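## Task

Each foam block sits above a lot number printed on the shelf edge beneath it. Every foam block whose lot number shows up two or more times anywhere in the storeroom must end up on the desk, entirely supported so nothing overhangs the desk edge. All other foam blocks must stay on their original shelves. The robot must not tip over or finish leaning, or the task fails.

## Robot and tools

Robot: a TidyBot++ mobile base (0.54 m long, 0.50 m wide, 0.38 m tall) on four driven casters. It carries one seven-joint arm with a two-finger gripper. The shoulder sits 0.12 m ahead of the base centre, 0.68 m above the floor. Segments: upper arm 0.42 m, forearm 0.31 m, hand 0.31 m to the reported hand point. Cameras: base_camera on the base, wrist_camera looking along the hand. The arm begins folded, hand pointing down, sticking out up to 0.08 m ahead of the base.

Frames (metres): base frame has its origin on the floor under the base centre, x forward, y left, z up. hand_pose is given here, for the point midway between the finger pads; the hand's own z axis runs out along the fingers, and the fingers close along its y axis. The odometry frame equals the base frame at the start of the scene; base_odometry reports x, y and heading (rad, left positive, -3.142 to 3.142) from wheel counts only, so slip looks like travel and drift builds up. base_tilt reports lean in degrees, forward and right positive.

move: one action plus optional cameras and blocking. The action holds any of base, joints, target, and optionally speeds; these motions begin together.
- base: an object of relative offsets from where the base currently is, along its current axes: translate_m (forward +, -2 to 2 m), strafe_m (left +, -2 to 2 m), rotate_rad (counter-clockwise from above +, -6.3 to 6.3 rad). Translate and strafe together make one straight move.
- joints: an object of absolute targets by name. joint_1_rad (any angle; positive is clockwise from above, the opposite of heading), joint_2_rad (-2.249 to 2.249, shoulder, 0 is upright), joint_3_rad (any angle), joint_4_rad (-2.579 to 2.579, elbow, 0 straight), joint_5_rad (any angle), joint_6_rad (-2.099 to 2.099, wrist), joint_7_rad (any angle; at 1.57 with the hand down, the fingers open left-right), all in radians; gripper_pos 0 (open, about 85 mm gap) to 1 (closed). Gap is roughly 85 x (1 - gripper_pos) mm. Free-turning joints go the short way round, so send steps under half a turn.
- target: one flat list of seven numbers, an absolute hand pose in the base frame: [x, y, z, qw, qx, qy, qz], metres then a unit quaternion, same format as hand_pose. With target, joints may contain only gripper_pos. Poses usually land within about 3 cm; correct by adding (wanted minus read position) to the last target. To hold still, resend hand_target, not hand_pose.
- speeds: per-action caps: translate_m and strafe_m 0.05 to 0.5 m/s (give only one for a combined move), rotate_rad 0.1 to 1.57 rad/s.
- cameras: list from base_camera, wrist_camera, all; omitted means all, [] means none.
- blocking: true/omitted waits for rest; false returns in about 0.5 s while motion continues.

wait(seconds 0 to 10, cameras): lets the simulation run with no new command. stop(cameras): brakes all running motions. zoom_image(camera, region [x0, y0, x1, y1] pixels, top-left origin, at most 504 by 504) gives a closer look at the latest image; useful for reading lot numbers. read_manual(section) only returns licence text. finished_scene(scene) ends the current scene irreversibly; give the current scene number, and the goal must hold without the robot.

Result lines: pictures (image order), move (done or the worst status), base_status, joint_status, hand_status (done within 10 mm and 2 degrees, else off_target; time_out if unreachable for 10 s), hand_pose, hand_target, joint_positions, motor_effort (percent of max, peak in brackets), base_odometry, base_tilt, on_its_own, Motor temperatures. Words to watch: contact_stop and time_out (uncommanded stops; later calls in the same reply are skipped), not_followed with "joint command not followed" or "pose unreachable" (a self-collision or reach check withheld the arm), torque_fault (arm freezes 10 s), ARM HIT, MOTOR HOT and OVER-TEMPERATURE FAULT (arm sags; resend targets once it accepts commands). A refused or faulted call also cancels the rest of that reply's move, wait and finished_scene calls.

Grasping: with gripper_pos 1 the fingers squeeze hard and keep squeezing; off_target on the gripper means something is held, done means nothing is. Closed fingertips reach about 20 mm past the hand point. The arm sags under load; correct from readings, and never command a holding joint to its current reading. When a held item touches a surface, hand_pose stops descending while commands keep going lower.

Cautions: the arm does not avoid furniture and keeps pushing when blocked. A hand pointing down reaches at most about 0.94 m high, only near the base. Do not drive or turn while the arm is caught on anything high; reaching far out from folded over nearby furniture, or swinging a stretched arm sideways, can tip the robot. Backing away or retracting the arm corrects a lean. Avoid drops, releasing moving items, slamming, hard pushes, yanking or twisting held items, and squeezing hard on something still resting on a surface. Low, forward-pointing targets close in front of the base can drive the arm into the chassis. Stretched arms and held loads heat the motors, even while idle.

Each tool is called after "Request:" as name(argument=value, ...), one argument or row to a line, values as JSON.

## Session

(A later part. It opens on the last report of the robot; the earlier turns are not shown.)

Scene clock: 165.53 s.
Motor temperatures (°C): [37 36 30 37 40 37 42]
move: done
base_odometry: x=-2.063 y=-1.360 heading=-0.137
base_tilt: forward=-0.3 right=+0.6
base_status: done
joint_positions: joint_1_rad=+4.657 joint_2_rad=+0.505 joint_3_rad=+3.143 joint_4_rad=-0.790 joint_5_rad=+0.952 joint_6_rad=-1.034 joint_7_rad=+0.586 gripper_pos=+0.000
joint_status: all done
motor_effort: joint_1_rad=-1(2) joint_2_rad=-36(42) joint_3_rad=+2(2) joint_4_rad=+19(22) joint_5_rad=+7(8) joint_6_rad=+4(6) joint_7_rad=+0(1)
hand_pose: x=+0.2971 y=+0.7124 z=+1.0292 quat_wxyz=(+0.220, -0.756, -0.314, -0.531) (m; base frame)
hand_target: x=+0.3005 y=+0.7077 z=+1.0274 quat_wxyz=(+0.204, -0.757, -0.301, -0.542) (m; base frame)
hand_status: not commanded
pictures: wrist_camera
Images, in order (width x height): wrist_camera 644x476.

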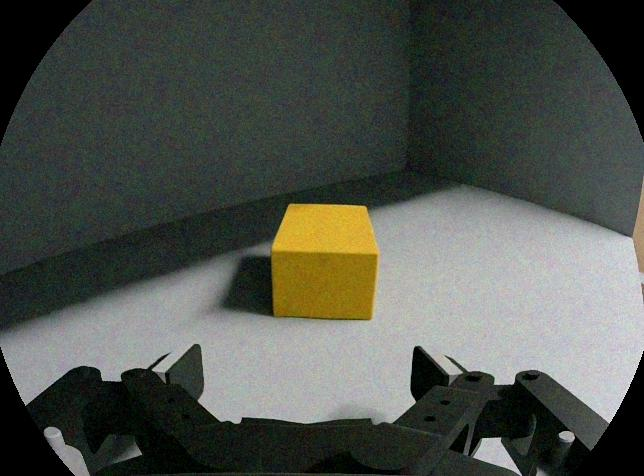

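Request:
move(
  base={"translate_m": 0.078, "strafe_m": 0.066},
  speeds={"translate_m": 0.25},
  joints={"joint_2_rad": 0.496},
  cameras=["wrist_camera"],
)

Request:
move(
  joints={"gripper_pos": 0.6},
  cameras=["wrist_camera"],
)

Scene clock: 167.43 s.
Motor temperatures (°C): [37 36 30 37 40 37 42]
move: done
base_odometry: x=-1.977 y=-1.305 heading=-0.136
base_tilt: forward=-0.4 right=+0.5
base_status: done
joint_positions: joint_1_rad=+4.653 joint_2_rad=+0.487 joint_3_rad=+3.143 joint_4_rad=-0.790 joint_5_rad=+0.952 joint_6_rad=-1.034 joint_7_rad=+0.586 gripper_pos=+0.000
joint_status: all done
motor_effort: joint_1_rad=-1(4) joint_2_rad=-36(40) joint_3_rad=+1(3) joint_4_rad=+20(22) joint_5_rad=+7(7) joint_6_rad=+5(5) joint_7_rad=+0(1)
hand_pose: x=+0.2946 y=+0.7065 z=+1.0423 quat_wxyz=(+0.228, -0.754, -0.310, -0.533) (m; base frame)
hand_target: x=+0.3010 y=+0.7007 z=+1.0413 quat_wxyz=(+0.212, -0.756, -0.296, -0.545) (m; base frame)
hand_status: not commanded
pictures: wrist_camera
Images, in order (width x height): wrist_camera 644x476.

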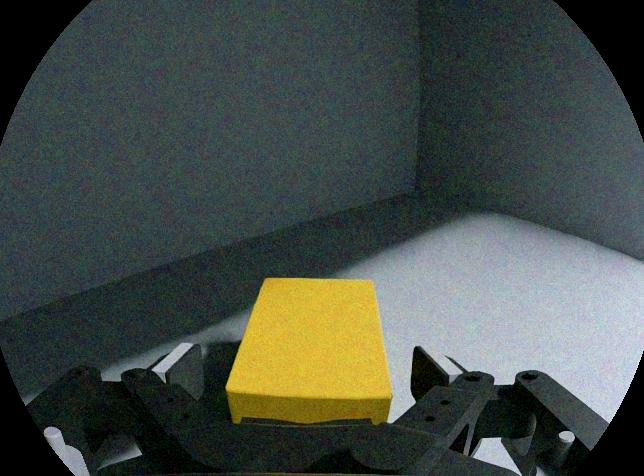

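Scene clock: 168.30 s.
Motor temperatures (°C): [37 36 30 37 40 37 42]
move: off_target
base_odometry: x=-1.977 y=-1.305 heading=-0.136
base_tilt: forward=-0.3 right=+0.6
base_status: not commanded
joint_positions: joint_1_rad=+4.653 joint_2_rad=+0.485 joint_3_rad=+3.143 joint_4_rad=-0.790 joint_5_rad=+0.952 joint_6_rad=-1.034 joint_7_rad=+0.586 gripper_pos=+0.416
joint_status: gripper_pos off_target (ended at +0.416, target +0.600)
motor_effort: joint_1_rad=+0(1) joint_2_rad=-36(37) joint_3_rad=+1(2) joint_4_rad=+20(21) joint_5_rad=+7(7) joint_6_rad=+4(5) joint_7_rad=+0(1)
hand_pose: x=+0.2947 y=+0.7061 z=+1.0432 quat_wxyz=(+0.228, -0.754, -0.310, -0.533) (m; base frame)
hand_target: x=+0.3010 y=+0.7007 z=+1.0413 quat_wxyz=(+0.212, -0.756, -0.296, -0.545) (m; base frame)
hand_status: not commanded
pictures: wrist_camera
Images, in order (width x height): wrist_camera 644x476.

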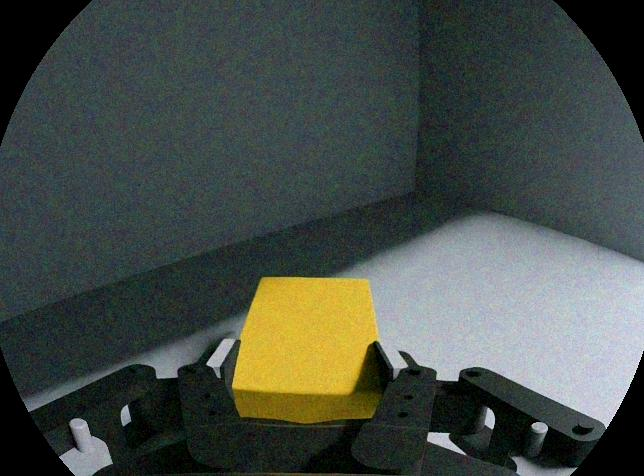

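Request:
move(
  base={"strafe_m": -0.34},
  joints={"joint_2_rad": 0.36, "gripper_pos": 0.85},
  cameras=[],
)

Request:
move(
  base={"translate_m": 2.0, "strafe_m": 0.17},
  joints={"joint_1_rad": -1.56, "joint_2_rad": -0.47, "joint_4_rad": -2.08, "joint_5_rad": -0.06, "joint_6_rad": -0.2, "joint_7_rad": 1.61},
  cameras=["wrist_camera"],
)

Scene clock: 173.70 s.
Motor temperatures (°C): [37 36 30 37 40 37 42]
move: time_out
base_odometry: x=-2.013 y=-1.570 heading=-0.132
base_tilt: forward=-0.3 right=+0.6
base_status: strafe_m time_out (by the wheels' count: -0.267 of -0.340)
joint_positions: joint_1_rad=+4.650 joint_2_rad=+0.342 joint_3_rad=+3.142 joint_4_rad=-0.786 joint_5_rad=+0.961 joint_6_rad=-1.045 joint_7_rad=+0.586 gripper_pos=+0.416
joint_status: gripper_pos off_target (ended at +0.416, target +0.850); the others done
motor_effort: joint_1_rad=-1(18) joint_2_rad=-31(45) joint_3_rad=+1(7) joint_4_rad=+20(24) joint_5_rad=+6(8) joint_6_rad=+6(9) joint_7_rad=+0(1)
hand_pose: x=+0.2989 y=+0.6450 z=+1.1399 quat_wxyz=(+0.279, -0.738, -0.268, -0.553) (m; base frame)
hand_target: x=+0.3047 y=+0.6458 z=+1.1311 quat_wxyz=(+0.264, -0.742, -0.257, -0.560) (m; base frame)
hand_status: not commanded
pictures: none
No camera images: "cameras" was empty.

not run: a stop that you did not command came earlier in this reply.

Request:
move(
  base={"translate_m": 2.0, "strafe_m": 0.1},
  joints={"joint_1_rad": -1.56, "joint_2_rad": -0.47, "joint_4_rad": -2.08, "joint_5_rad": -0.06, "joint_6_rad": -0.2, "joint_7_rad": 1.61},
  cameras=["wrist_camera"],
)

Scene clock: 179.37 s.
Motor temperatures (°C): [37 36 30 37 40 37 42]
move: done
base_odometry: x=-0.017 y=-1.734 heading=-0.133
base_tilt: forward=-0.3 right=+0.6
base_status: done
joint_positions: joint_1_rad=+4.706 joint_2_rad=-0.457 joint_3_rad=+3.142 joint_4_rad=-2.050 joint_5_rad=+0.009 joint_6_rad=-0.257 joint_7_rad=+1.567 gripper_pos=+0.416
joint_status: all done
motor_effort: joint_1_rad=+0(2) joint_2_rad=-6(32) joint_3_rad=+1(3) joint_4_rad=+22(25) joint_5_rad=+1(8) joint_6_rad=+9(10) joint_7_rad=+0(1)
hand_pose: x=+0.1155 y=+0.4279 z=+0.9668 quat_wxyz=(+0.425, -0.562, -0.567, -0.426) (m; base frame)
hand_target: x=+0.1177 y=+0.4260 z=+0.9710 quat_wxyz=(+0.442, -0.561, -0.551, -0.431) (m; base frame)
hand_status: not commanded
pictures: wrist_camera
Images, in order (width x height): wrist_camera 644x476.

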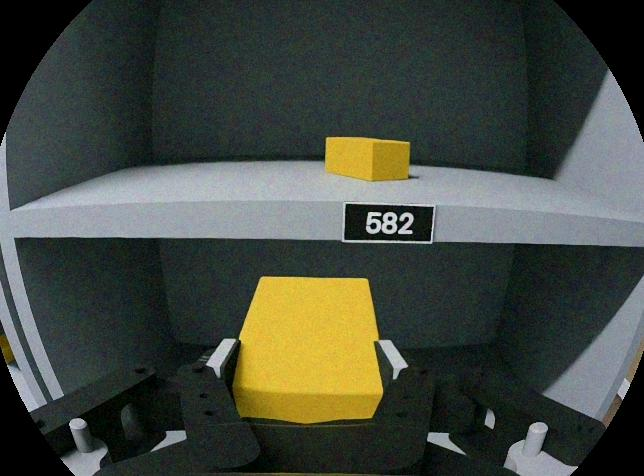

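Request:
move(
  base={"translate_m": 1.0},
  cameras=[],
)

Request:
move(
  base={"strafe_m": 1.22},
  cameras=[],
)

Request:
move(
  base={"translate_m": -1.245, "strafe_m": 0.9},
  joints={"joint_1_rad": -1.555, "joint_2_rad": 0.12, "joint_4_rad": -2.1, "joint_5_rad": -0.06, "joint_6_rad": 0.34, "joint_7_rad": 1.61},
  cameras=["wrist_camera"],
)

Scene clock: 184.53 s.
Motor temperatures (°C): [37 36 30 37 40 37 42]
move: done
base_odometry: x=+0.974 y=-1.867 heading=-0.132
base_tilt: forward=-0.3 right=+0.6
base_status: done
joint_positions: joint_1_rad=+4.706 joint_2_rad=-0.457 joint_3_rad=+3.142 joint_4_rad=-2.050 joint_5_rad=+0.008 joint_6_rad=-0.256 joint_7_rad=+1.567 gripper_pos=+0.416
joint_status: not commanded
motor_effort: joint_1_rad=-1(1) joint_2_rad=-5(7) joint_3_rad=+1(2) joint_4_rad=+22(24) joint_5_rad=+1(1) joint_6_rad=+9(9) joint_7_rad=+0(1)
hand_pose: x=+0.1157 y=+0.4279 z=+0.9670 quat_wxyz=(+0.426, -0.562, -0.567, -0.426) (m; base frame)
hand_target: x=+0.1177 y=+0.4260 z=+0.9710 quat_wxyz=(+0.442, -0.561, -0.551, -0.431) (m; base frame)
hand_status: not commanded
pictures: none
No camera images: "cameras" was empty.

Scene clock: 188.33 s.
Motor temperatures (°C): [37 36 30 37 40 37 42]
move: done
base_odometry: x=+1.135 y=-0.657 heading=-0.133
base_tilt: forward=-0.4 right=+0.6
base_status: done
joint_positions: joint_1_rad=+4.707 joint_2_rad=-0.465 joint_3_rad=+3.142 joint_4_rad=-2.051 joint_5_rad=+0.008 joint_6_rad=-0.254 joint_7_rad=+1.567 gripper_pos=+0.416
joint_status: not commanded
motor_effort: joint_1_rad=+0(1) joint_2_rad=-5(8) joint_3_rad=+1(1) joint_4_rad=+22(24) joint_5_rad=+1(1) joint_6_rad=+9(10) joint_7_rad=+0(1)
hand_pose: x=+0.1159 y=+0.4256 z=+0.9706 quat_wxyz=(+0.428, -0.560, -0.565, -0.429) (m; base frame)
hand_target: x=+0.1177 y=+0.4260 z=+0.9710 quat_wxyz=(+0.442, -0.561, -0.551, -0.431) (m; base frame)
hand_status: not commanded
pictures: none
No camera images: "cameras" was empty.

Scene clock: 194.77 s.
Motor temperatures (°C): [37 36 30 37 40 37 42]
move: time_out
base_odometry: x=+1.029 y=-0.556 heading=-0.102
base_tilt: forward=-0.4 right=+0.6
base_status: translate_m time_out (by the wheels' count: -0.119 of -1.245); strafe_m time_out (by the wheels' count: +0.086 of +0.900)
joint_positions: joint_1_rad=+4.720 joint_2_rad=+0.103 joint_3_rad=+3.136 joint_4_rad=-2.075 joint_5_rad=+0.006 joint_6_rad=+0.286 joint_7_rad=+1.568 gripper_pos=+0.416
joint_status: all done
motor_effort: joint_1_rad=-1(8) joint_2_rad=-22(28) joint_3_rad=+0(6) joint_4_rad=+19(24) joint_5_rad=+1(2) joint_6_rad=+9(10) joint_7_rad=+0(1)
hand_pose: x=+0.1180 y=+0.5967 z=+0.8225 quat_wxyz=(+0.413, -0.573, -0.574, -0.414) (m; base frame)
hand_target: x=+0.1324 y=+0.5971 z=+0.8147 quat_wxyz=(+0.412, -0.584, -0.558, -0.422) (m; base frame)
hand_status: not commanded
pictures: wrist_camera
Images, in order (width x height): wrist_camera 644x476.

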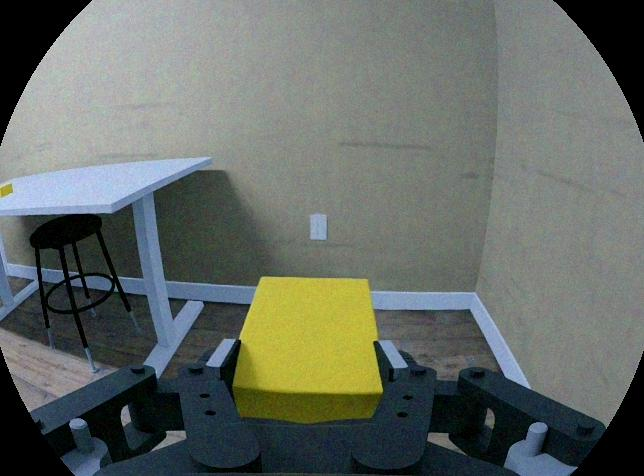

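Request:
move(
  base={"translate_m": 0.06, "strafe_m": 0.3},
  cameras=["wrist_camera", "base_camera"],
)

Scene clock: 198.90 s.
Motor temperatures (°C): [37 36 30 37 40 37 42]
move: done
base_odometry: x=+1.119 y=-0.264 heading=-0.101
base_tilt: forward=-0.4 right=+0.6
base_status: done
joint_positions: joint_1_rad=+4.720 joint_2_rad=+0.113 joint_3_rad=+3.136 joint_4_rad=-2.094 joint_5_rad=+0.006 joint_6_rad=+0.336 joint_7_rad=+1.568 gripper_pos=+0.416
joint_status: not commanded
motor_effort: joint_1_rad=+0(1) joint_2_rad=-23(26) joint_3_rad=+0(1) joint_4_rad=+19(22) joint_5_rad=+1(1) joint_6_rad=+9(10) joint_7_rad=+0(1)
hand_pose: x=+0.1179 y=+0.5975 z=+0.8212 quat_wxyz=(+0.420, -0.568, -0.570, -0.420) (m; base frame)
hand_target: x=+0.1324 y=+0.5971 z=+0.8147 quat_wxyz=(+0.412, -0.584, -0.558, -0.422) (m; base frame)
hand_status: not commanded
pictures: base_camera, wrist_camera
Images, in order (width x height): base_camera 644x364, wrist_camera 644x476.

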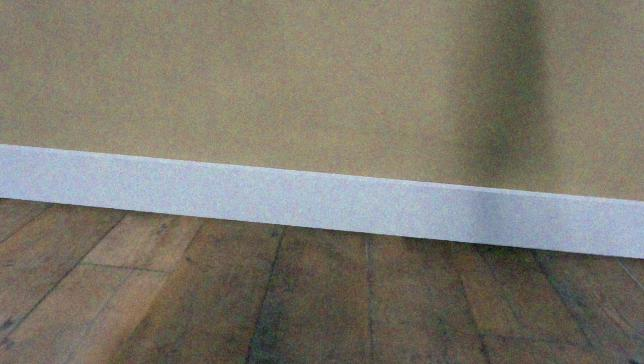

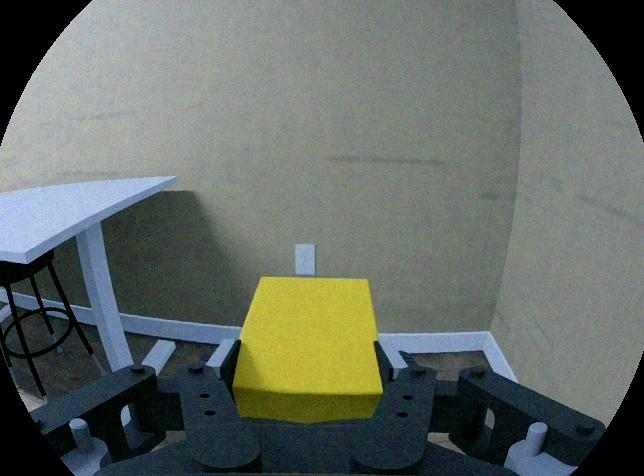

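Request:
move(
  base={"translate_m": -1.07, "strafe_m": 0.55, "rotate_rad": -0.05},
  cameras=["all"],
)

Scene clock: 203.90 s.
Motor temperatures (°C): [37 36 30 37 40 37 42]
move: done
base_odometry: x=+0.109 y=+0.391 heading=-0.151
base_tilt: forward=-0.4 right=+0.6
base_status: done
joint_positions: joint_1_rad=+4.728 joint_2_rad=+0.112 joint_3_rad=+3.141 joint_4_rad=-2.094 joint_5_rad=+0.005 joint_6_rad=+0.336 joint_7_rad=+1.568 gripper_pos=+0.416
joint_status: not commanded
motor_effort: joint_1_rad=+0(3) joint_2_rad=-23(24) joint_3_rad=+0(2) joint_4_rad=+19(20) joint_5_rad=+1(1) joint_6_rad=+8(9) joint_7_rad=+0(1)
hand_pose: x=+0.1265 y=+0.5975 z=+0.8215 quat_wxyz=(+0.417, -0.573, -0.565, -0.423) (m; base frame)
hand_target: x=+0.1324 y=+0.5971 z=+0.8147 quat_wxyz=(+0.412, -0.584, -0.558, -0.422) (m; base frame)
hand_status: not commanded
pictures: base_camera, wrist_camera
Images, in order (width x height): base_camera 644x364, wrist_camera 644x476.

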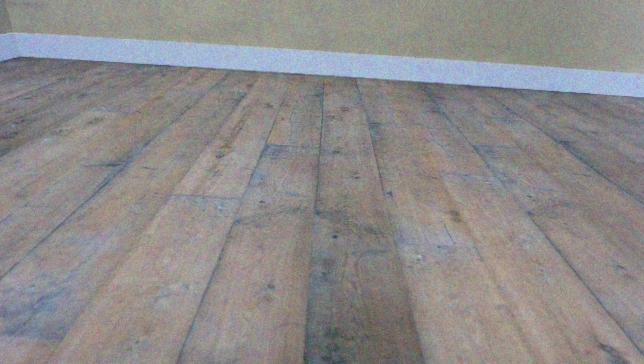

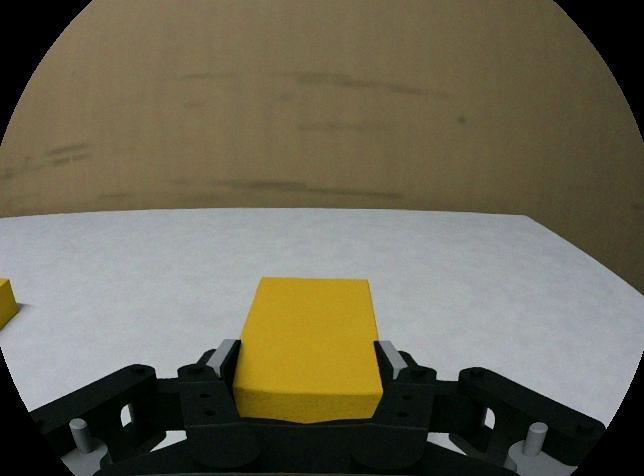

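Request:
move(
  base={"strafe_m": 0.07},
  joints={"joint_2_rad": 0.193, "joint_4_rad": -2.153, "joint_6_rad": 0.44},
  cameras=["wrist_camera"],
)

Scene clock: 205.83 s.
Motor temperatures (°C): [37 36 30 37 40 37 42]
move: done
base_odometry: x=+0.120 y=+0.460 heading=-0.151
base_tilt: forward=-0.4 right=+0.6
base_status: done
joint_positions: joint_1_rad=+4.728 joint_2_rad=+0.186 joint_3_rad=+3.141 joint_4_rad=-2.127 joint_5_rad=+0.005 joint_6_rad=+0.394 joint_7_rad=+1.568 gripper_pos=+0.416
joint_status: all done
motor_effort: joint_1_rad=+0(1) joint_2_rad=-24(27) joint_3_rad=+0(1) joint_4_rad=+17(21) joint_5_rad=+1(1) joint_6_rad=+7(10) joint_7_rad=+0(1)
hand_pose: x=+0.1265 y=+0.6021 z=+0.7767 quat_wxyz=(+0.403, -0.583, -0.575, -0.409) (m; base frame)
hand_target: x=+0.1341 y=+0.5989 z=+0.7722 quat_wxyz=(+0.402, -0.590, -0.563, -0.416) (m; base frame)
hand_status: not commanded
pictures: wrist_camera
Images, in order (width x height): wrist_camera 644x476.

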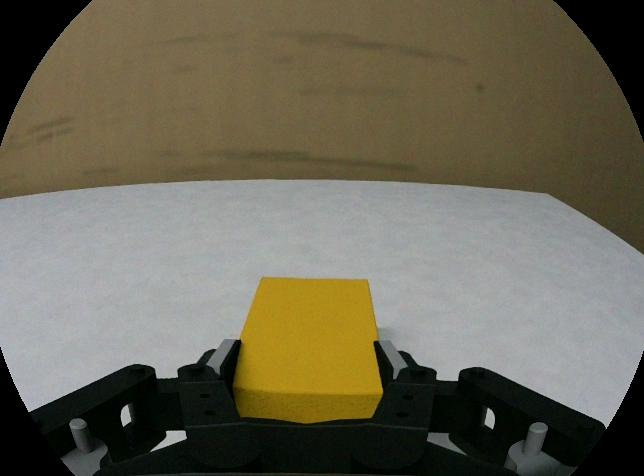

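Request:
move(
  joints={"joint_2_rad": 0.215, "joint_4_rad": -2.17, "joint_6_rad": 0.475},
  cameras=["wrist_camera"],
)

Request:
move(
  joints={"joint_2_rad": 0.23, "joint_4_rad": -2.183, "joint_6_rad": 0.5},
  cameras=["wrist_camera"],
)

Scene clock: 207.20 s.
Motor temperatures (°C): [37 36 30 37 40 37 42]
move: done
base_odometry: x=+0.120 y=+0.460 heading=-0.151
base_tilt: forward=-0.3 right=+0.6
base_status: not commanded
joint_positions: joint_1_rad=+4.728 joint_2_rad=+0.196 joint_3_rad=+3.141 joint_4_rad=-2.144 joint_5_rad=+0.005 joint_6_rad=+0.427 joint_7_rad=+1.568 gripper_pos=+0.416
joint_status: all done
motor_effort: joint_1_rad=-1(1) joint_2_rad=-24(25) joint_3_rad=+0(0) joint_4_rad=+18(19) joint_5_rad=+1(1) joint_6_rad=+9(9) joint_7_rad=+0(1)
hand_pose: x=+0.1264 y=+0.6010 z=+0.7717 quat_wxyz=(+0.405, -0.581, -0.574, -0.411) (m; base frame)
hand_target: x=+0.1347 y=+0.5988 z=+0.7606 quat_wxyz=(+0.400, -0.591, -0.563, -0.416) (m; base frame)
hand_status: not commanded
pictures: wrist_camera
Images, in order (width x height): wrist_camera 644x476.

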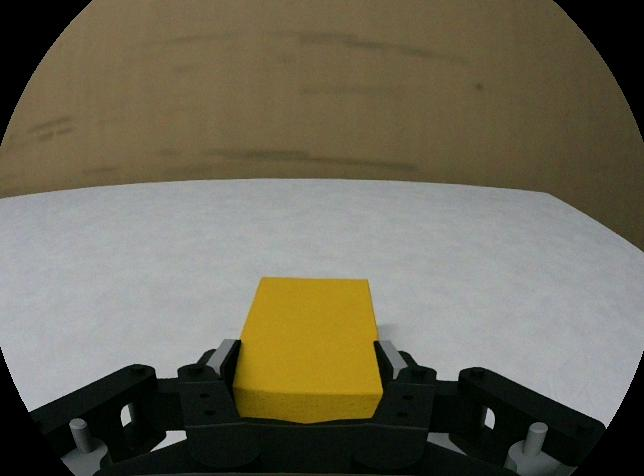

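Scene clock: 207.77 s.
Motor temperatures (°C): [37 36 30 37 40 37 42]
move: done
base_odometry: x=+0.120 y=+0.460 heading=-0.151
base_tilt: forward=-0.4 right=+0.6
base_status: not commanded
joint_positions: joint_1_rad=+4.728 joint_2_rad=+0.203 joint_3_rad=+3.141 joint_4_rad=-2.155 joint_5_rad=+0.005 joint_6_rad=+0.453 joint_7_rad=+1.568 gripper_pos=+0.416
joint_status: all done
motor_effort: joint_1_rad=+0(1) joint_2_rad=-24(25) joint_3_rad=+0(0) joint_4_rad=+17(18) joint_5_rad=+1(1) joint_6_rad=+8(9) joint_7_rad=+0(1)
hand_pose: x=+0.1264 y=+0.6009 z=+0.7694 quat_wxyz=(+0.407, -0.580, -0.572, -0.413) (m; base frame)
hand_target: x=+0.1351 y=+0.5981 z=+0.7523 quat_wxyz=(+0.399, -0.592, -0.564, -0.416) (m; base frame)
hand_status: not commanded
pictures: wrist_camera
Images, in order (width x height): wrist_camera 644x476.

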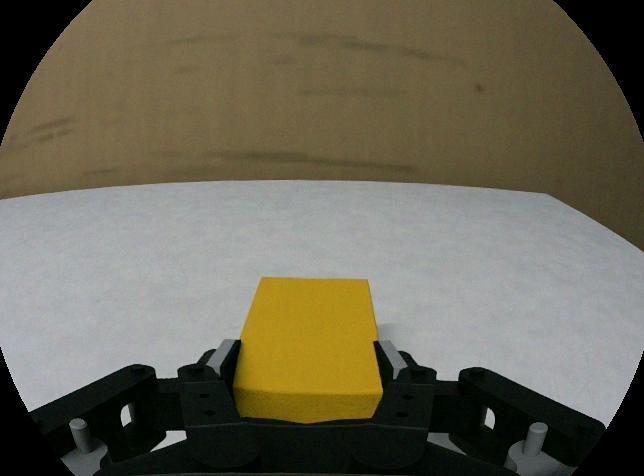

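Request:
zoom_image(
  camera="wrist_camera",
  region=[200, 250, 420, 440],
)

Request:
move(
  joints={"joint_2_rad": 0.245, "joint_4_rad": -2.195, "joint_6_rad": 0.525},
  cameras=["wrist_camera"],
)

Scaled by 2.291.

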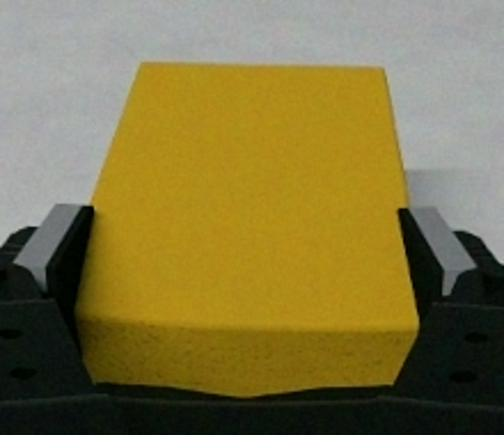

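Scene clock: 208.57 s.
Motor temperatures (°C): [37 36 30 37 40 37 42]
move: done
base_odometry: x=+0.120 y=+0.460 heading=-0.151
base_tilt: forward=-0.3 right=+0.6
base_status: not commanded
joint_positions: joint_1_rad=+4.728 joint_2_rad=+0.208 joint_3_rad=+3.141 joint_4_rad=-2.165 joint_5_rad=+0.005 joint_6_rad=+0.482 joint_7_rad=+1.568 gripper_pos=+0.416
joint_status: all done
motor_effort: joint_1_rad=+0(1) joint_2_rad=-23(23) joint_3_rad=+0(0) joint_4_rad=+17(17) joint_5_rad=+1(1) joint_6_rad=+8(9) joint_7_rad=+0(1)
hand_pose: x=+0.1263 y=+0.6008 z=+0.7693 quat_wxyz=(+0.411, -0.577, -0.570, -0.417) (m; base frame)
hand_target: x=+0.1355 y=+0.5976 z=+0.7447 quat_wxyz=(+0.398, -0.592, -0.564, -0.416) (m; base frame)
hand_status: not commanded
pictures: wrist_camera
Images, in order (width x height): wrist_camera 644x476.

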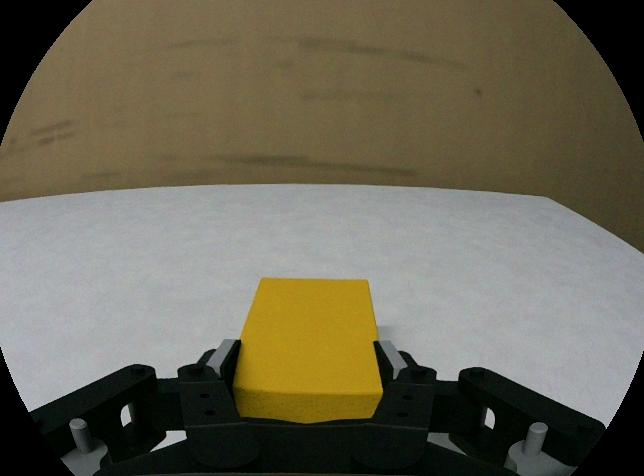

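Request:
move(
  joints={"joint_2_rad": 0.148, "joint_4_rad": -1.968, "joint_6_rad": 0.025},
  cameras=["wrist_camera"],
)

Scene clock: 213.07 s.
Motor temperatures (°C): [37 36 30 37 40 37 42]
move: done
base_odometry: x=+0.120 y=+0.460 heading=-0.151
base_tilt: forward=-0.4 right=+0.6
base_status: not commanded
joint_positions: joint_1_rad=+4.728 joint_2_rad=+0.154 joint_3_rad=+3.141 joint_4_rad=-1.984 joint_5_rad=+0.005 joint_6_rad=+0.075 joint_7_rad=+1.568 gripper_pos=+0.416
joint_status: all done
motor_effort: joint_1_rad=+0(1) joint_2_rad=-24(25) joint_3_rad=+0(0) joint_4_rad=+19(20) joint_5_rad=+1(1) joint_6_rad=+9(9) joint_7_rad=-1(1)
hand_pose: x=+0.1270 y=+0.6040 z=+0.7815 quat_wxyz=(+0.360, -0.611, -0.603, -0.366) (m; base frame)
hand_target: x=+0.1267 y=+0.6009 z=+0.7802 quat_wxyz=(+0.355, -0.623, -0.601, -0.354) (m; base frame)
hand_status: not commanded
pictures: wrist_camera
Images, in order (width x height): wrist_camera 644x476.

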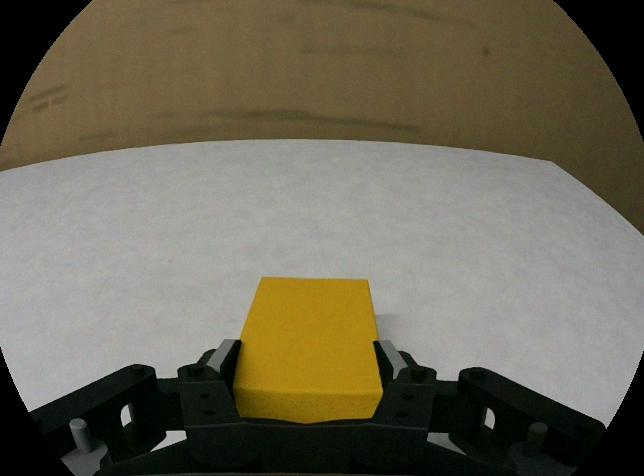

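Request:
move(
  joints={"joint_2_rad": 0.184, "joint_4_rad": -2.028, "joint_6_rad": 0.149},
  cameras=[],
)

Request:
move(
  joints={"joint_2_rad": 0.194, "joint_4_rad": -2.04, "joint_6_rad": 0.168},
  cameras=[],
)

Scene clock: 214.27 s.
Motor temperatures (°C): [37 36 30 37 40 37 42]
move: done
base_odometry: x=+0.120 y=+0.460 heading=-0.151
base_tilt: forward=-0.4 right=+0.6
base_status: not commanded
joint_positions: joint_1_rad=+4.728 joint_2_rad=+0.160 joint_3_rad=+3.141 joint_4_rad=-2.007 joint_5_rad=+0.005 joint_6_rad=+0.125 joint_7_rad=+1.568 gripper_pos=+0.416
joint_status: all done
motor_effort: joint_1_rad=-1(1) joint_2_rad=-22(24) joint_3_rad=+0(1) joint_4_rad=+18(20) joint_5_rad=+1(1) joint_6_rad=+8(9) joint_7_rad=+0(0)
hand_pose: x=+0.1269 y=+0.6044 z=+0.7790 quat_wxyz=(+0.366, -0.607, -0.599, -0.372) (m; base frame)
hand_target: x=+0.1290 y=+0.6031 z=+0.7603 quat_wxyz=(+0.362, -0.619, -0.595, -0.365) (m; base frame)
hand_status: not commanded
pictures: none
No camera images: "cameras" was empty.

Scene clock: 214.77 s.
Motor temperatures (°C): [37 36 30 37 40 37 42]
move: done
base_odometry: x=+0.120 y=+0.460 heading=-0.151
base_tilt: forward=-0.3 right=+0.6
base_status: not commanded
joint_positions: joint_1_rad=+4.728 joint_2_rad=+0.161 joint_3_rad=+3.141 joint_4_rad=-2.012 joint_5_rad=+0.005 joint_6_rad=+0.134 joint_7_rad=+1.568 gripper_pos=+0.416
joint_status: all done
motor_effort: joint_1_rad=+0(1) joint_2_rad=-21(23) joint_3_rad=+0(1) joint_4_rad=+19(19) joint_5_rad=+1(1) joint_6_rad=+7(9) joint_7_rad=+0(0)
hand_pose: x=+0.1269 y=+0.6042 z=+0.7784 quat_wxyz=(+0.367, -0.606, -0.598, -0.373) (m; base frame)
hand_target: x=+0.1294 y=+0.6026 z=+0.7532 quat_wxyz=(+0.360, -0.619, -0.595, -0.364) (m; base frame)
hand_status: not commanded
pictures: none
No camera images: "cameras" was empty.

Request:
move(
  joints={"joint_2_rad": 0.202, "joint_4_rad": -2.05, "joint_6_rad": 0.184},
  cameras=["wrist_camera"],
)

Request:
zoom_image(
  camera="wrist_camera",
  region=[340, 250, 480, 370],
)

Scene clock: 216.17 s.
Motor temperatures (°C): [37 36 30 37 40 37 42]
move: off_target
base_odometry: x=+0.120 y=+0.460 heading=-0.151
base_tilt: forward=-0.4 right=+0.6
base_status: not commanded
joint_positions: joint_1_rad=+4.728 joint_2_rad=+0.162 joint_3_rad=+3.141 joint_4_rad=-2.019 joint_5_rad=+0.005 joint_6_rad=+0.147 joint_7_rad=+1.568 gripper_pos=+0.416
joint_status: joint_2_rad off_target (ended at +0.162, target +0.202); the others done
motor_effort: joint_1_rad=+0(0) joint_2_rad=-21(22) joint_3_rad=+1(1) joint_4_rad=+17(19) joint_5_rad=+1(1) joint_6_rad=+6(7) joint_7_rad=+0(0)
hand_pose: x=+0.1269 y=+0.6041 z=+0.7777 quat_wxyz=(+0.369, -0.605, -0.597, -0.375) (m; base frame)
hand_target: x=+0.1296 y=+0.6021 z=+0.7475 quat_wxyz=(+0.359, -0.620, -0.595, -0.364) (m; base frame)
hand_status: not commanded
pictures: wrist_camera
Images, in order (width x height): wrist_camera 644x476.

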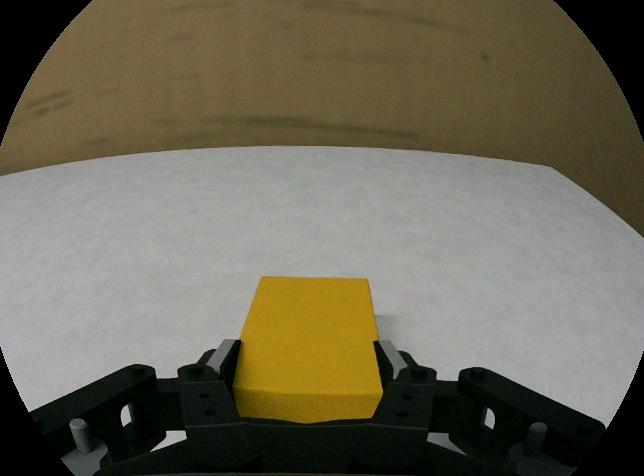

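Scaled by 3.600.

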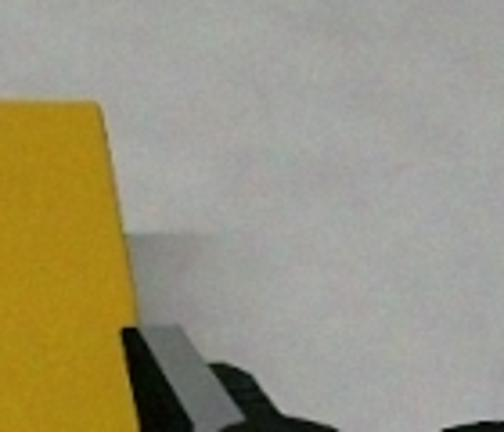

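Request:
move(
  joints={"joint_6_rad": 0.575},
  cameras=[],
)

Request:
move(
  joints={"joint_2_rad": 0.22, "joint_4_rad": -2.192},
  cameras=["wrist_camera"],
)

Scene clock: 219.97 s.
Motor temperatures (°C): [37 36 30 37 40 37 42]
move: done
base_odometry: x=+0.120 y=+0.460 heading=-0.151
base_tilt: forward=-0.3 right=+0.5
base_status: not commanded
joint_positions: joint_1_rad=+4.728 joint_2_rad=+0.186 joint_3_rad=+3.141 joint_4_rad=-2.031 joint_5_rad=+0.005 joint_6_rad=+0.522 joint_7_rad=+1.568 gripper_pos=+0.416
joint_status: all done
motor_effort: joint_1_rad=+0(1) joint_2_rad=-25(27) joint_3_rad=+0(0) joint_4_rad=+19(21) joint_5_rad=+1(1) joint_6_rad=+9(11) joint_7_rad=+0(1)
hand_pose: x=+0.1269 y=+0.6376 z=+0.8673 quat_wxyz=(+0.465, -0.533, -0.527, -0.471) (m; base frame)
hand_target: x=+0.1369 y=+0.6378 z=+0.8628 quat_wxyz=(+0.463, -0.540, -0.511, -0.482) (m; base frame)
hand_status: not commanded
pictures: none
No camera images: "cameras" was empty.

Scene clock: 221.00 s.
Motor temperatures (°C): [37 36 30 37 40 37 42]
move: done
base_odometry: x=+0.120 y=+0.460 heading=-0.151
base_tilt: forward=-0.3 right=+0.6
base_status: not commanded
joint_positions: joint_1_rad=+4.728 joint_2_rad=+0.200 joint_3_rad=+3.141 joint_4_rad=-2.171 joint_5_rad=+0.005 joint_6_rad=+0.525 joint_7_rad=+1.568 gripper_pos=+0.416
joint_status: all done
motor_effort: joint_1_rad=+0(1) joint_2_rad=-24(26) joint_3_rad=+0(0) joint_4_rad=+17(19) joint_5_rad=+1(1) joint_6_rad=+9(10) joint_7_rad=+0(1)
hand_pose: x=+0.1263 y=+0.6022 z=+0.7840 quat_wxyz=(+0.424, -0.567, -0.560, -0.430) (m; base frame)
hand_target: x=+0.1364 y=+0.6013 z=+0.7760 quat_wxyz=(+0.419, -0.576, -0.548, -0.439) (m; base frame)
hand_status: not commanded
pictures: wrist_camera
Images, in order (width x height): wrist_camera 644x476.

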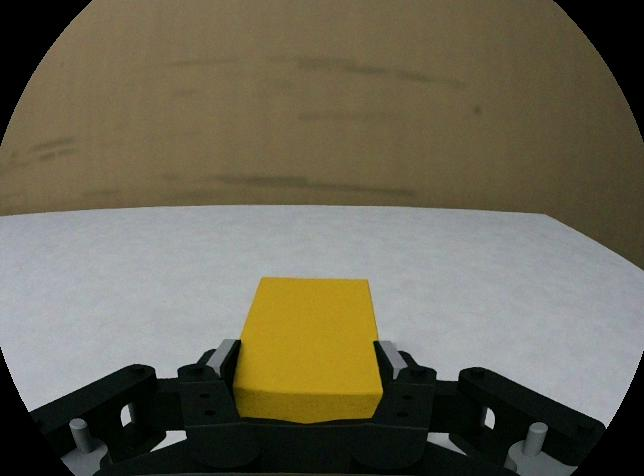

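Request:
move(
  joints={"joint_2_rad": 0.241, "joint_4_rad": -2.209, "joint_6_rad": 0.613},
  cameras=[],
)

Request:
move(
  joints={"joint_2_rad": 0.251, "joint_4_rad": -2.218, "joint_6_rad": 0.632},
  cameras=[],
)

Request:
move(
  joints={"joint_2_rad": 0.259, "joint_4_rad": -2.225, "joint_6_rad": 0.647},
  cameras=["wrist_camera"],
)

Scene clock: 222.10 s.
Motor temperatures (°C): [37 36 30 37 40 37 42]
move: done
base_odometry: x=+0.120 y=+0.460 heading=-0.151
base_tilt: forward=-0.4 right=+0.6
base_status: not commanded
joint_positions: joint_1_rad=+4.728 joint_2_rad=+0.218 joint_3_rad=+3.141 joint_4_rad=-2.184 joint_5_rad=+0.005 joint_6_rad=+0.564 joint_7_rad=+1.568 gripper_pos=+0.416
joint_status: all done
motor_effort: joint_1_rad=+0(1) joint_2_rad=-24(26) joint_3_rad=+0(0) joint_4_rad=+17(18) joint_5_rad=+1(1) joint_6_rad=+9(9) joint_7_rad=-1(1)
hand_pose: x=+0.1263 y=+0.6031 z=+0.7782 quat_wxyz=(+0.426, -0.566, -0.559, -0.432) (m; base frame)
hand_target: x=+0.1370 y=+0.6008 z=+0.7662 quat_wxyz=(+0.418, -0.576, -0.548, -0.439) (m; base frame)
hand_status: not commanded
pictures: none
No camera images: "cameras" was empty.

Scene clock: 222.63 s.
Motor temperatures (°C): [37 36 30 37 40 37 42]
move: done
base_odometry: x=+0.120 y=+0.460 heading=-0.151
base_tilt: forward=-0.4 right=+0.6
base_status: not commanded
joint_positions: joint_1_rad=+4.728 joint_2_rad=+0.226 joint_3_rad=+3.141 joint_4_rad=-2.191 joint_5_rad=+0.005 joint_6_rad=+0.582 joint_7_rad=+1.568 gripper_pos=+0.416
joint_status: all done
motor_effort: joint_1_rad=-1(1) joint_2_rad=-24(25) joint_3_rad=+0(0) joint_4_rad=+18(18) joint_5_rad=+1(1) joint_6_rad=+9(9) joint_7_rad=+0(1)
hand_pose: x=+0.1263 y=+0.6030 z=+0.7747 quat_wxyz=(+0.427, -0.565, -0.558, -0.432) (m; base frame)
hand_target: x=+0.1373 y=+0.6002 z=+0.7614 quat_wxyz=(+0.418, -0.576, -0.548, -0.440) (m; base frame)
hand_status: not commanded
pictures: none
No camera images: "cameras" was empty.

Scene clock: 223.13 s.
Motor temperatures (°C): [37 36 30 37 40 37 42]
move: done
base_odometry: x=+0.120 y=+0.460 heading=-0.151
base_tilt: forward=-0.3 right=+0.6
base_status: not commanded
joint_positions: joint_1_rad=+4.728 joint_2_rad=+0.233 joint_3_rad=+3.141 joint_4_rad=-2.198 joint_5_rad=+0.005 joint_6_rad=+0.596 joint_7_rad=+1.568 gripper_pos=+0.416
joint_status: all done
motor_effort: joint_1_rad=+0(1) joint_2_rad=-24(25) joint_3_rad=+0(0) joint_4_rad=+16(17) joint_5_rad=+1(1) joint_6_rad=+9(9) joint_7_rad=+0(1)
hand_pose: x=+0.1262 y=+0.6028 z=+0.7717 quat_wxyz=(+0.427, -0.565, -0.558, -0.433) (m; base frame)
hand_target: x=+0.1375 y=+0.5998 z=+0.7577 quat_wxyz=(+0.418, -0.576, -0.548, -0.440) (m; base frame)
hand_status: not commanded
pictures: wrist_camera
Images, in order (width x height): wrist_camera 644x476.

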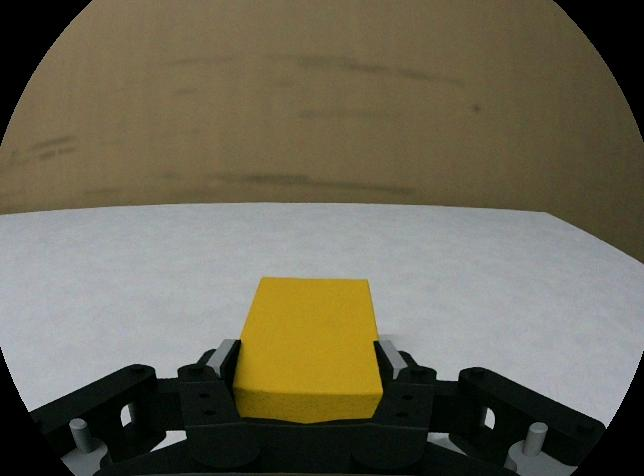

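Request:
move(
  joints={"joint_2_rad": 0.269, "joint_4_rad": -2.234, "joint_6_rad": 0.662},
  cameras=[],
)

Request:
move(
  joints={"joint_2_rad": 0.277, "joint_4_rad": -2.241, "joint_6_rad": 0.674},
  cameras=["wrist_camera"],
)

Scene clock: 228.33 s.
Motor temperatures (°C): [37 36 30 37 40 37 42]
move: done
base_odometry: x=+0.120 y=+0.460 heading=-0.151
base_tilt: forward=-0.4 right=+0.6
base_status: not commanded
joint_positions: joint_1_rad=+4.728 joint_2_rad=+0.240 joint_3_rad=+3.141 joint_4_rad=-2.204 joint_5_rad=+0.005 joint_6_rad=+0.615 joint_7_rad=+1.568 gripper_pos=+0.416
joint_status: all done
motor_effort: joint_1_rad=+0(1) joint_2_rad=-24(25) joint_3_rad=+0(0) joint_4_rad=+16(18) joint_5_rad=+1(1) joint_6_rad=+9(9) joint_7_rad=+0(0)
hand_pose: x=+0.1262 y=+0.6028 z=+0.7701 quat_wxyz=(+0.429, -0.564, -0.557, -0.434) (m; base frame)
hand_target: x=+0.1377 y=+0.5987 z=+0.7517 quat_wxyz=(+0.416, -0.577, -0.548, -0.439) (m; base frame)
hand_status: not commanded
pictures: none
No camera images: "cameras" was empty.

Scene clock: 228.83 s.
Motor temperatures (°C): [37 36 30 37 40 37 42]
move: done
base_odometry: x=+0.120 y=+0.460 heading=-0.151
base_tilt: forward=-0.3 right=+0.6
base_status: not commanded
joint_positions: joint_1_rad=+4.728 joint_2_rad=+0.243 joint_3_rad=+3.141 joint_4_rad=-2.209 joint_5_rad=+0.005 joint_6_rad=+0.630 joint_7_rad=+1.568 gripper_pos=+0.416
joint_status: all done
motor_effort: joint_1_rad=-1(1) joint_2_rad=-23(24) joint_3_rad=+0(0) joint_4_rad=+16(16) joint_5_rad=+1(1) joint_6_rad=+8(8) joint_7_rad=+0(0)
hand_pose: x=+0.1262 y=+0.6027 z=+0.7700 quat_wxyz=(+0.430, -0.562, -0.555, -0.436) (m; base frame)
hand_target: x=+0.1378 y=+0.5979 z=+0.7472 quat_wxyz=(+0.415, -0.578, -0.549, -0.439) (m; base frame)
hand_status: not commanded
pictures: wrist_camera
Images, in order (width x height): wrist_camera 644x476.

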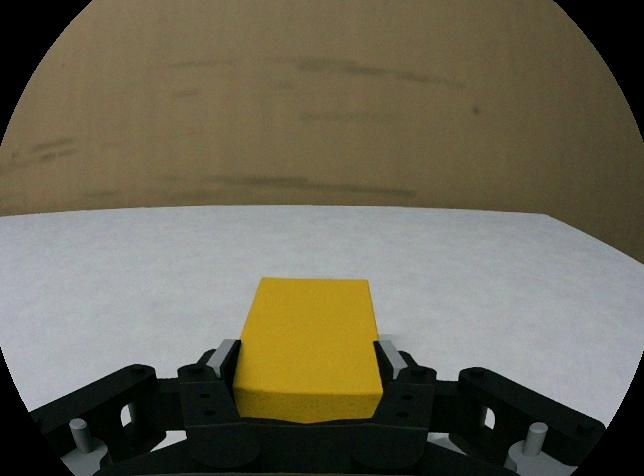

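Request:
move(
  joints={"joint_2_rad": 0.265, "joint_4_rad": -2.231, "joint_6_rad": 0.64, "gripper_pos": 0.0},
  cameras=["wrist_camera"],
)

Request:
move(
  base={"strafe_m": -0.26},
  joints={"joint_2_rad": 0.13},
  cameras=["wrist_camera"],
)

Scene clock: 230.43 s.
Motor temperatures (°C): [37 36 30 37 40 37 42]
move: done
base_odometry: x=+0.120 y=+0.460 heading=-0.151
base_tilt: forward=-0.4 right=+0.6
base_status: not commanded
joint_positions: joint_1_rad=+4.728 joint_2_rad=+0.244 joint_3_rad=+3.141 joint_4_rad=-2.209 joint_5_rad=+0.005 joint_6_rad=+0.629 joint_7_rad=+1.568 gripper_pos=+0.000
joint_status: all done
motor_effort: joint_1_rad=+0(1) joint_2_rad=-25(25) joint_3_rad=+0(0) joint_4_rad=+15(17) joint_5_rad=+1(1) joint_6_rad=+8(9) joint_7_rad=+0(1)
hand_pose: x=+0.1262 y=+0.6027 z=+0.7697 quat_wxyz=(+0.430, -0.562, -0.556, -0.436) (m; base frame)
hand_target: x=+0.1373 y=+0.5976 z=+0.7490 quat_wxyz=(+0.412, -0.580, -0.552, -0.435) (m; base frame)
hand_status: not commanded
pictures: wrist_camera
Images, in order (width x height): wrist_camera 644x476.

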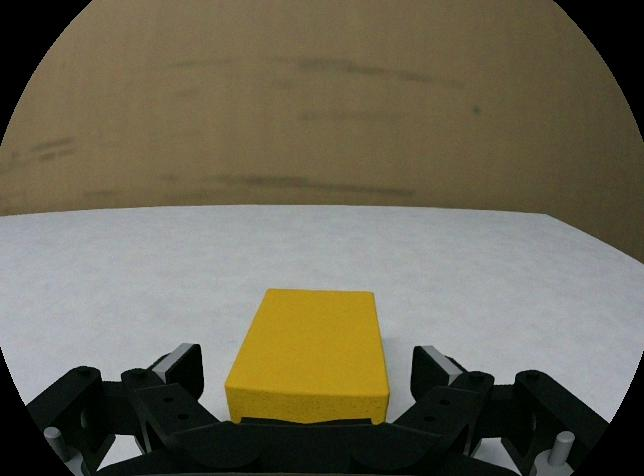

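Scene clock: 232.30 s.
Motor temperatures (°C): [37 36 30 37 40 37 42]
move: done
base_odometry: x=+0.080 y=+0.203 heading=-0.151
base_tilt: forward=-0.4 right=+0.6
base_status: done
joint_positions: joint_1_rad=+4.728 joint_2_rad=+0.121 joint_3_rad=+3.141 joint_4_rad=-2.213 joint_5_rad=+0.004 joint_6_rad=+0.629 joint_7_rad=+1.568 gripper_pos=+0.000
joint_status: all done
motor_effort: joint_1_rad=-1(2) joint_2_rad=-21(28) joint_3_rad=+0(1) joint_4_rad=+18(19) joint_5_rad=+1(1) joint_6_rad=+9(9) joint_7_rad=+0(1)
hand_pose: x=+0.1261 y=+0.5864 z=+0.8405 quat_wxyz=(+0.462, -0.536, -0.529, -0.468) (m; base frame)
hand_target: x=+0.1371 y=+0.5831 z=+0.8289 quat_wxyz=(+0.450, -0.551, -0.522, -0.472) (m; base frame)
hand_status: not commanded
pictures: wrist_camera
Images, in order (width x height): wrist_camera 644x476.

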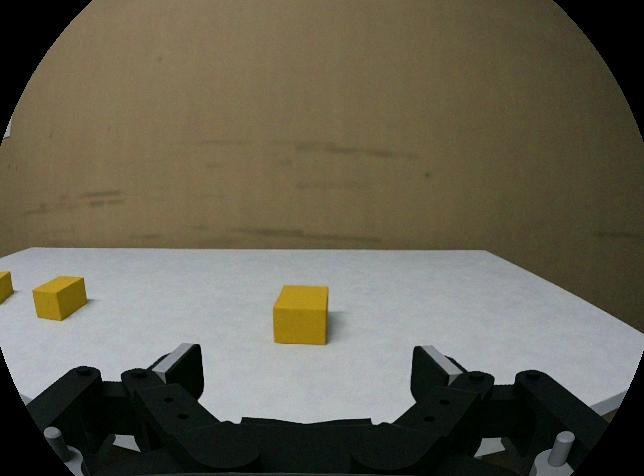

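Request:
finished_scene(
  scene=2,
)

The scene is finished: the task was done.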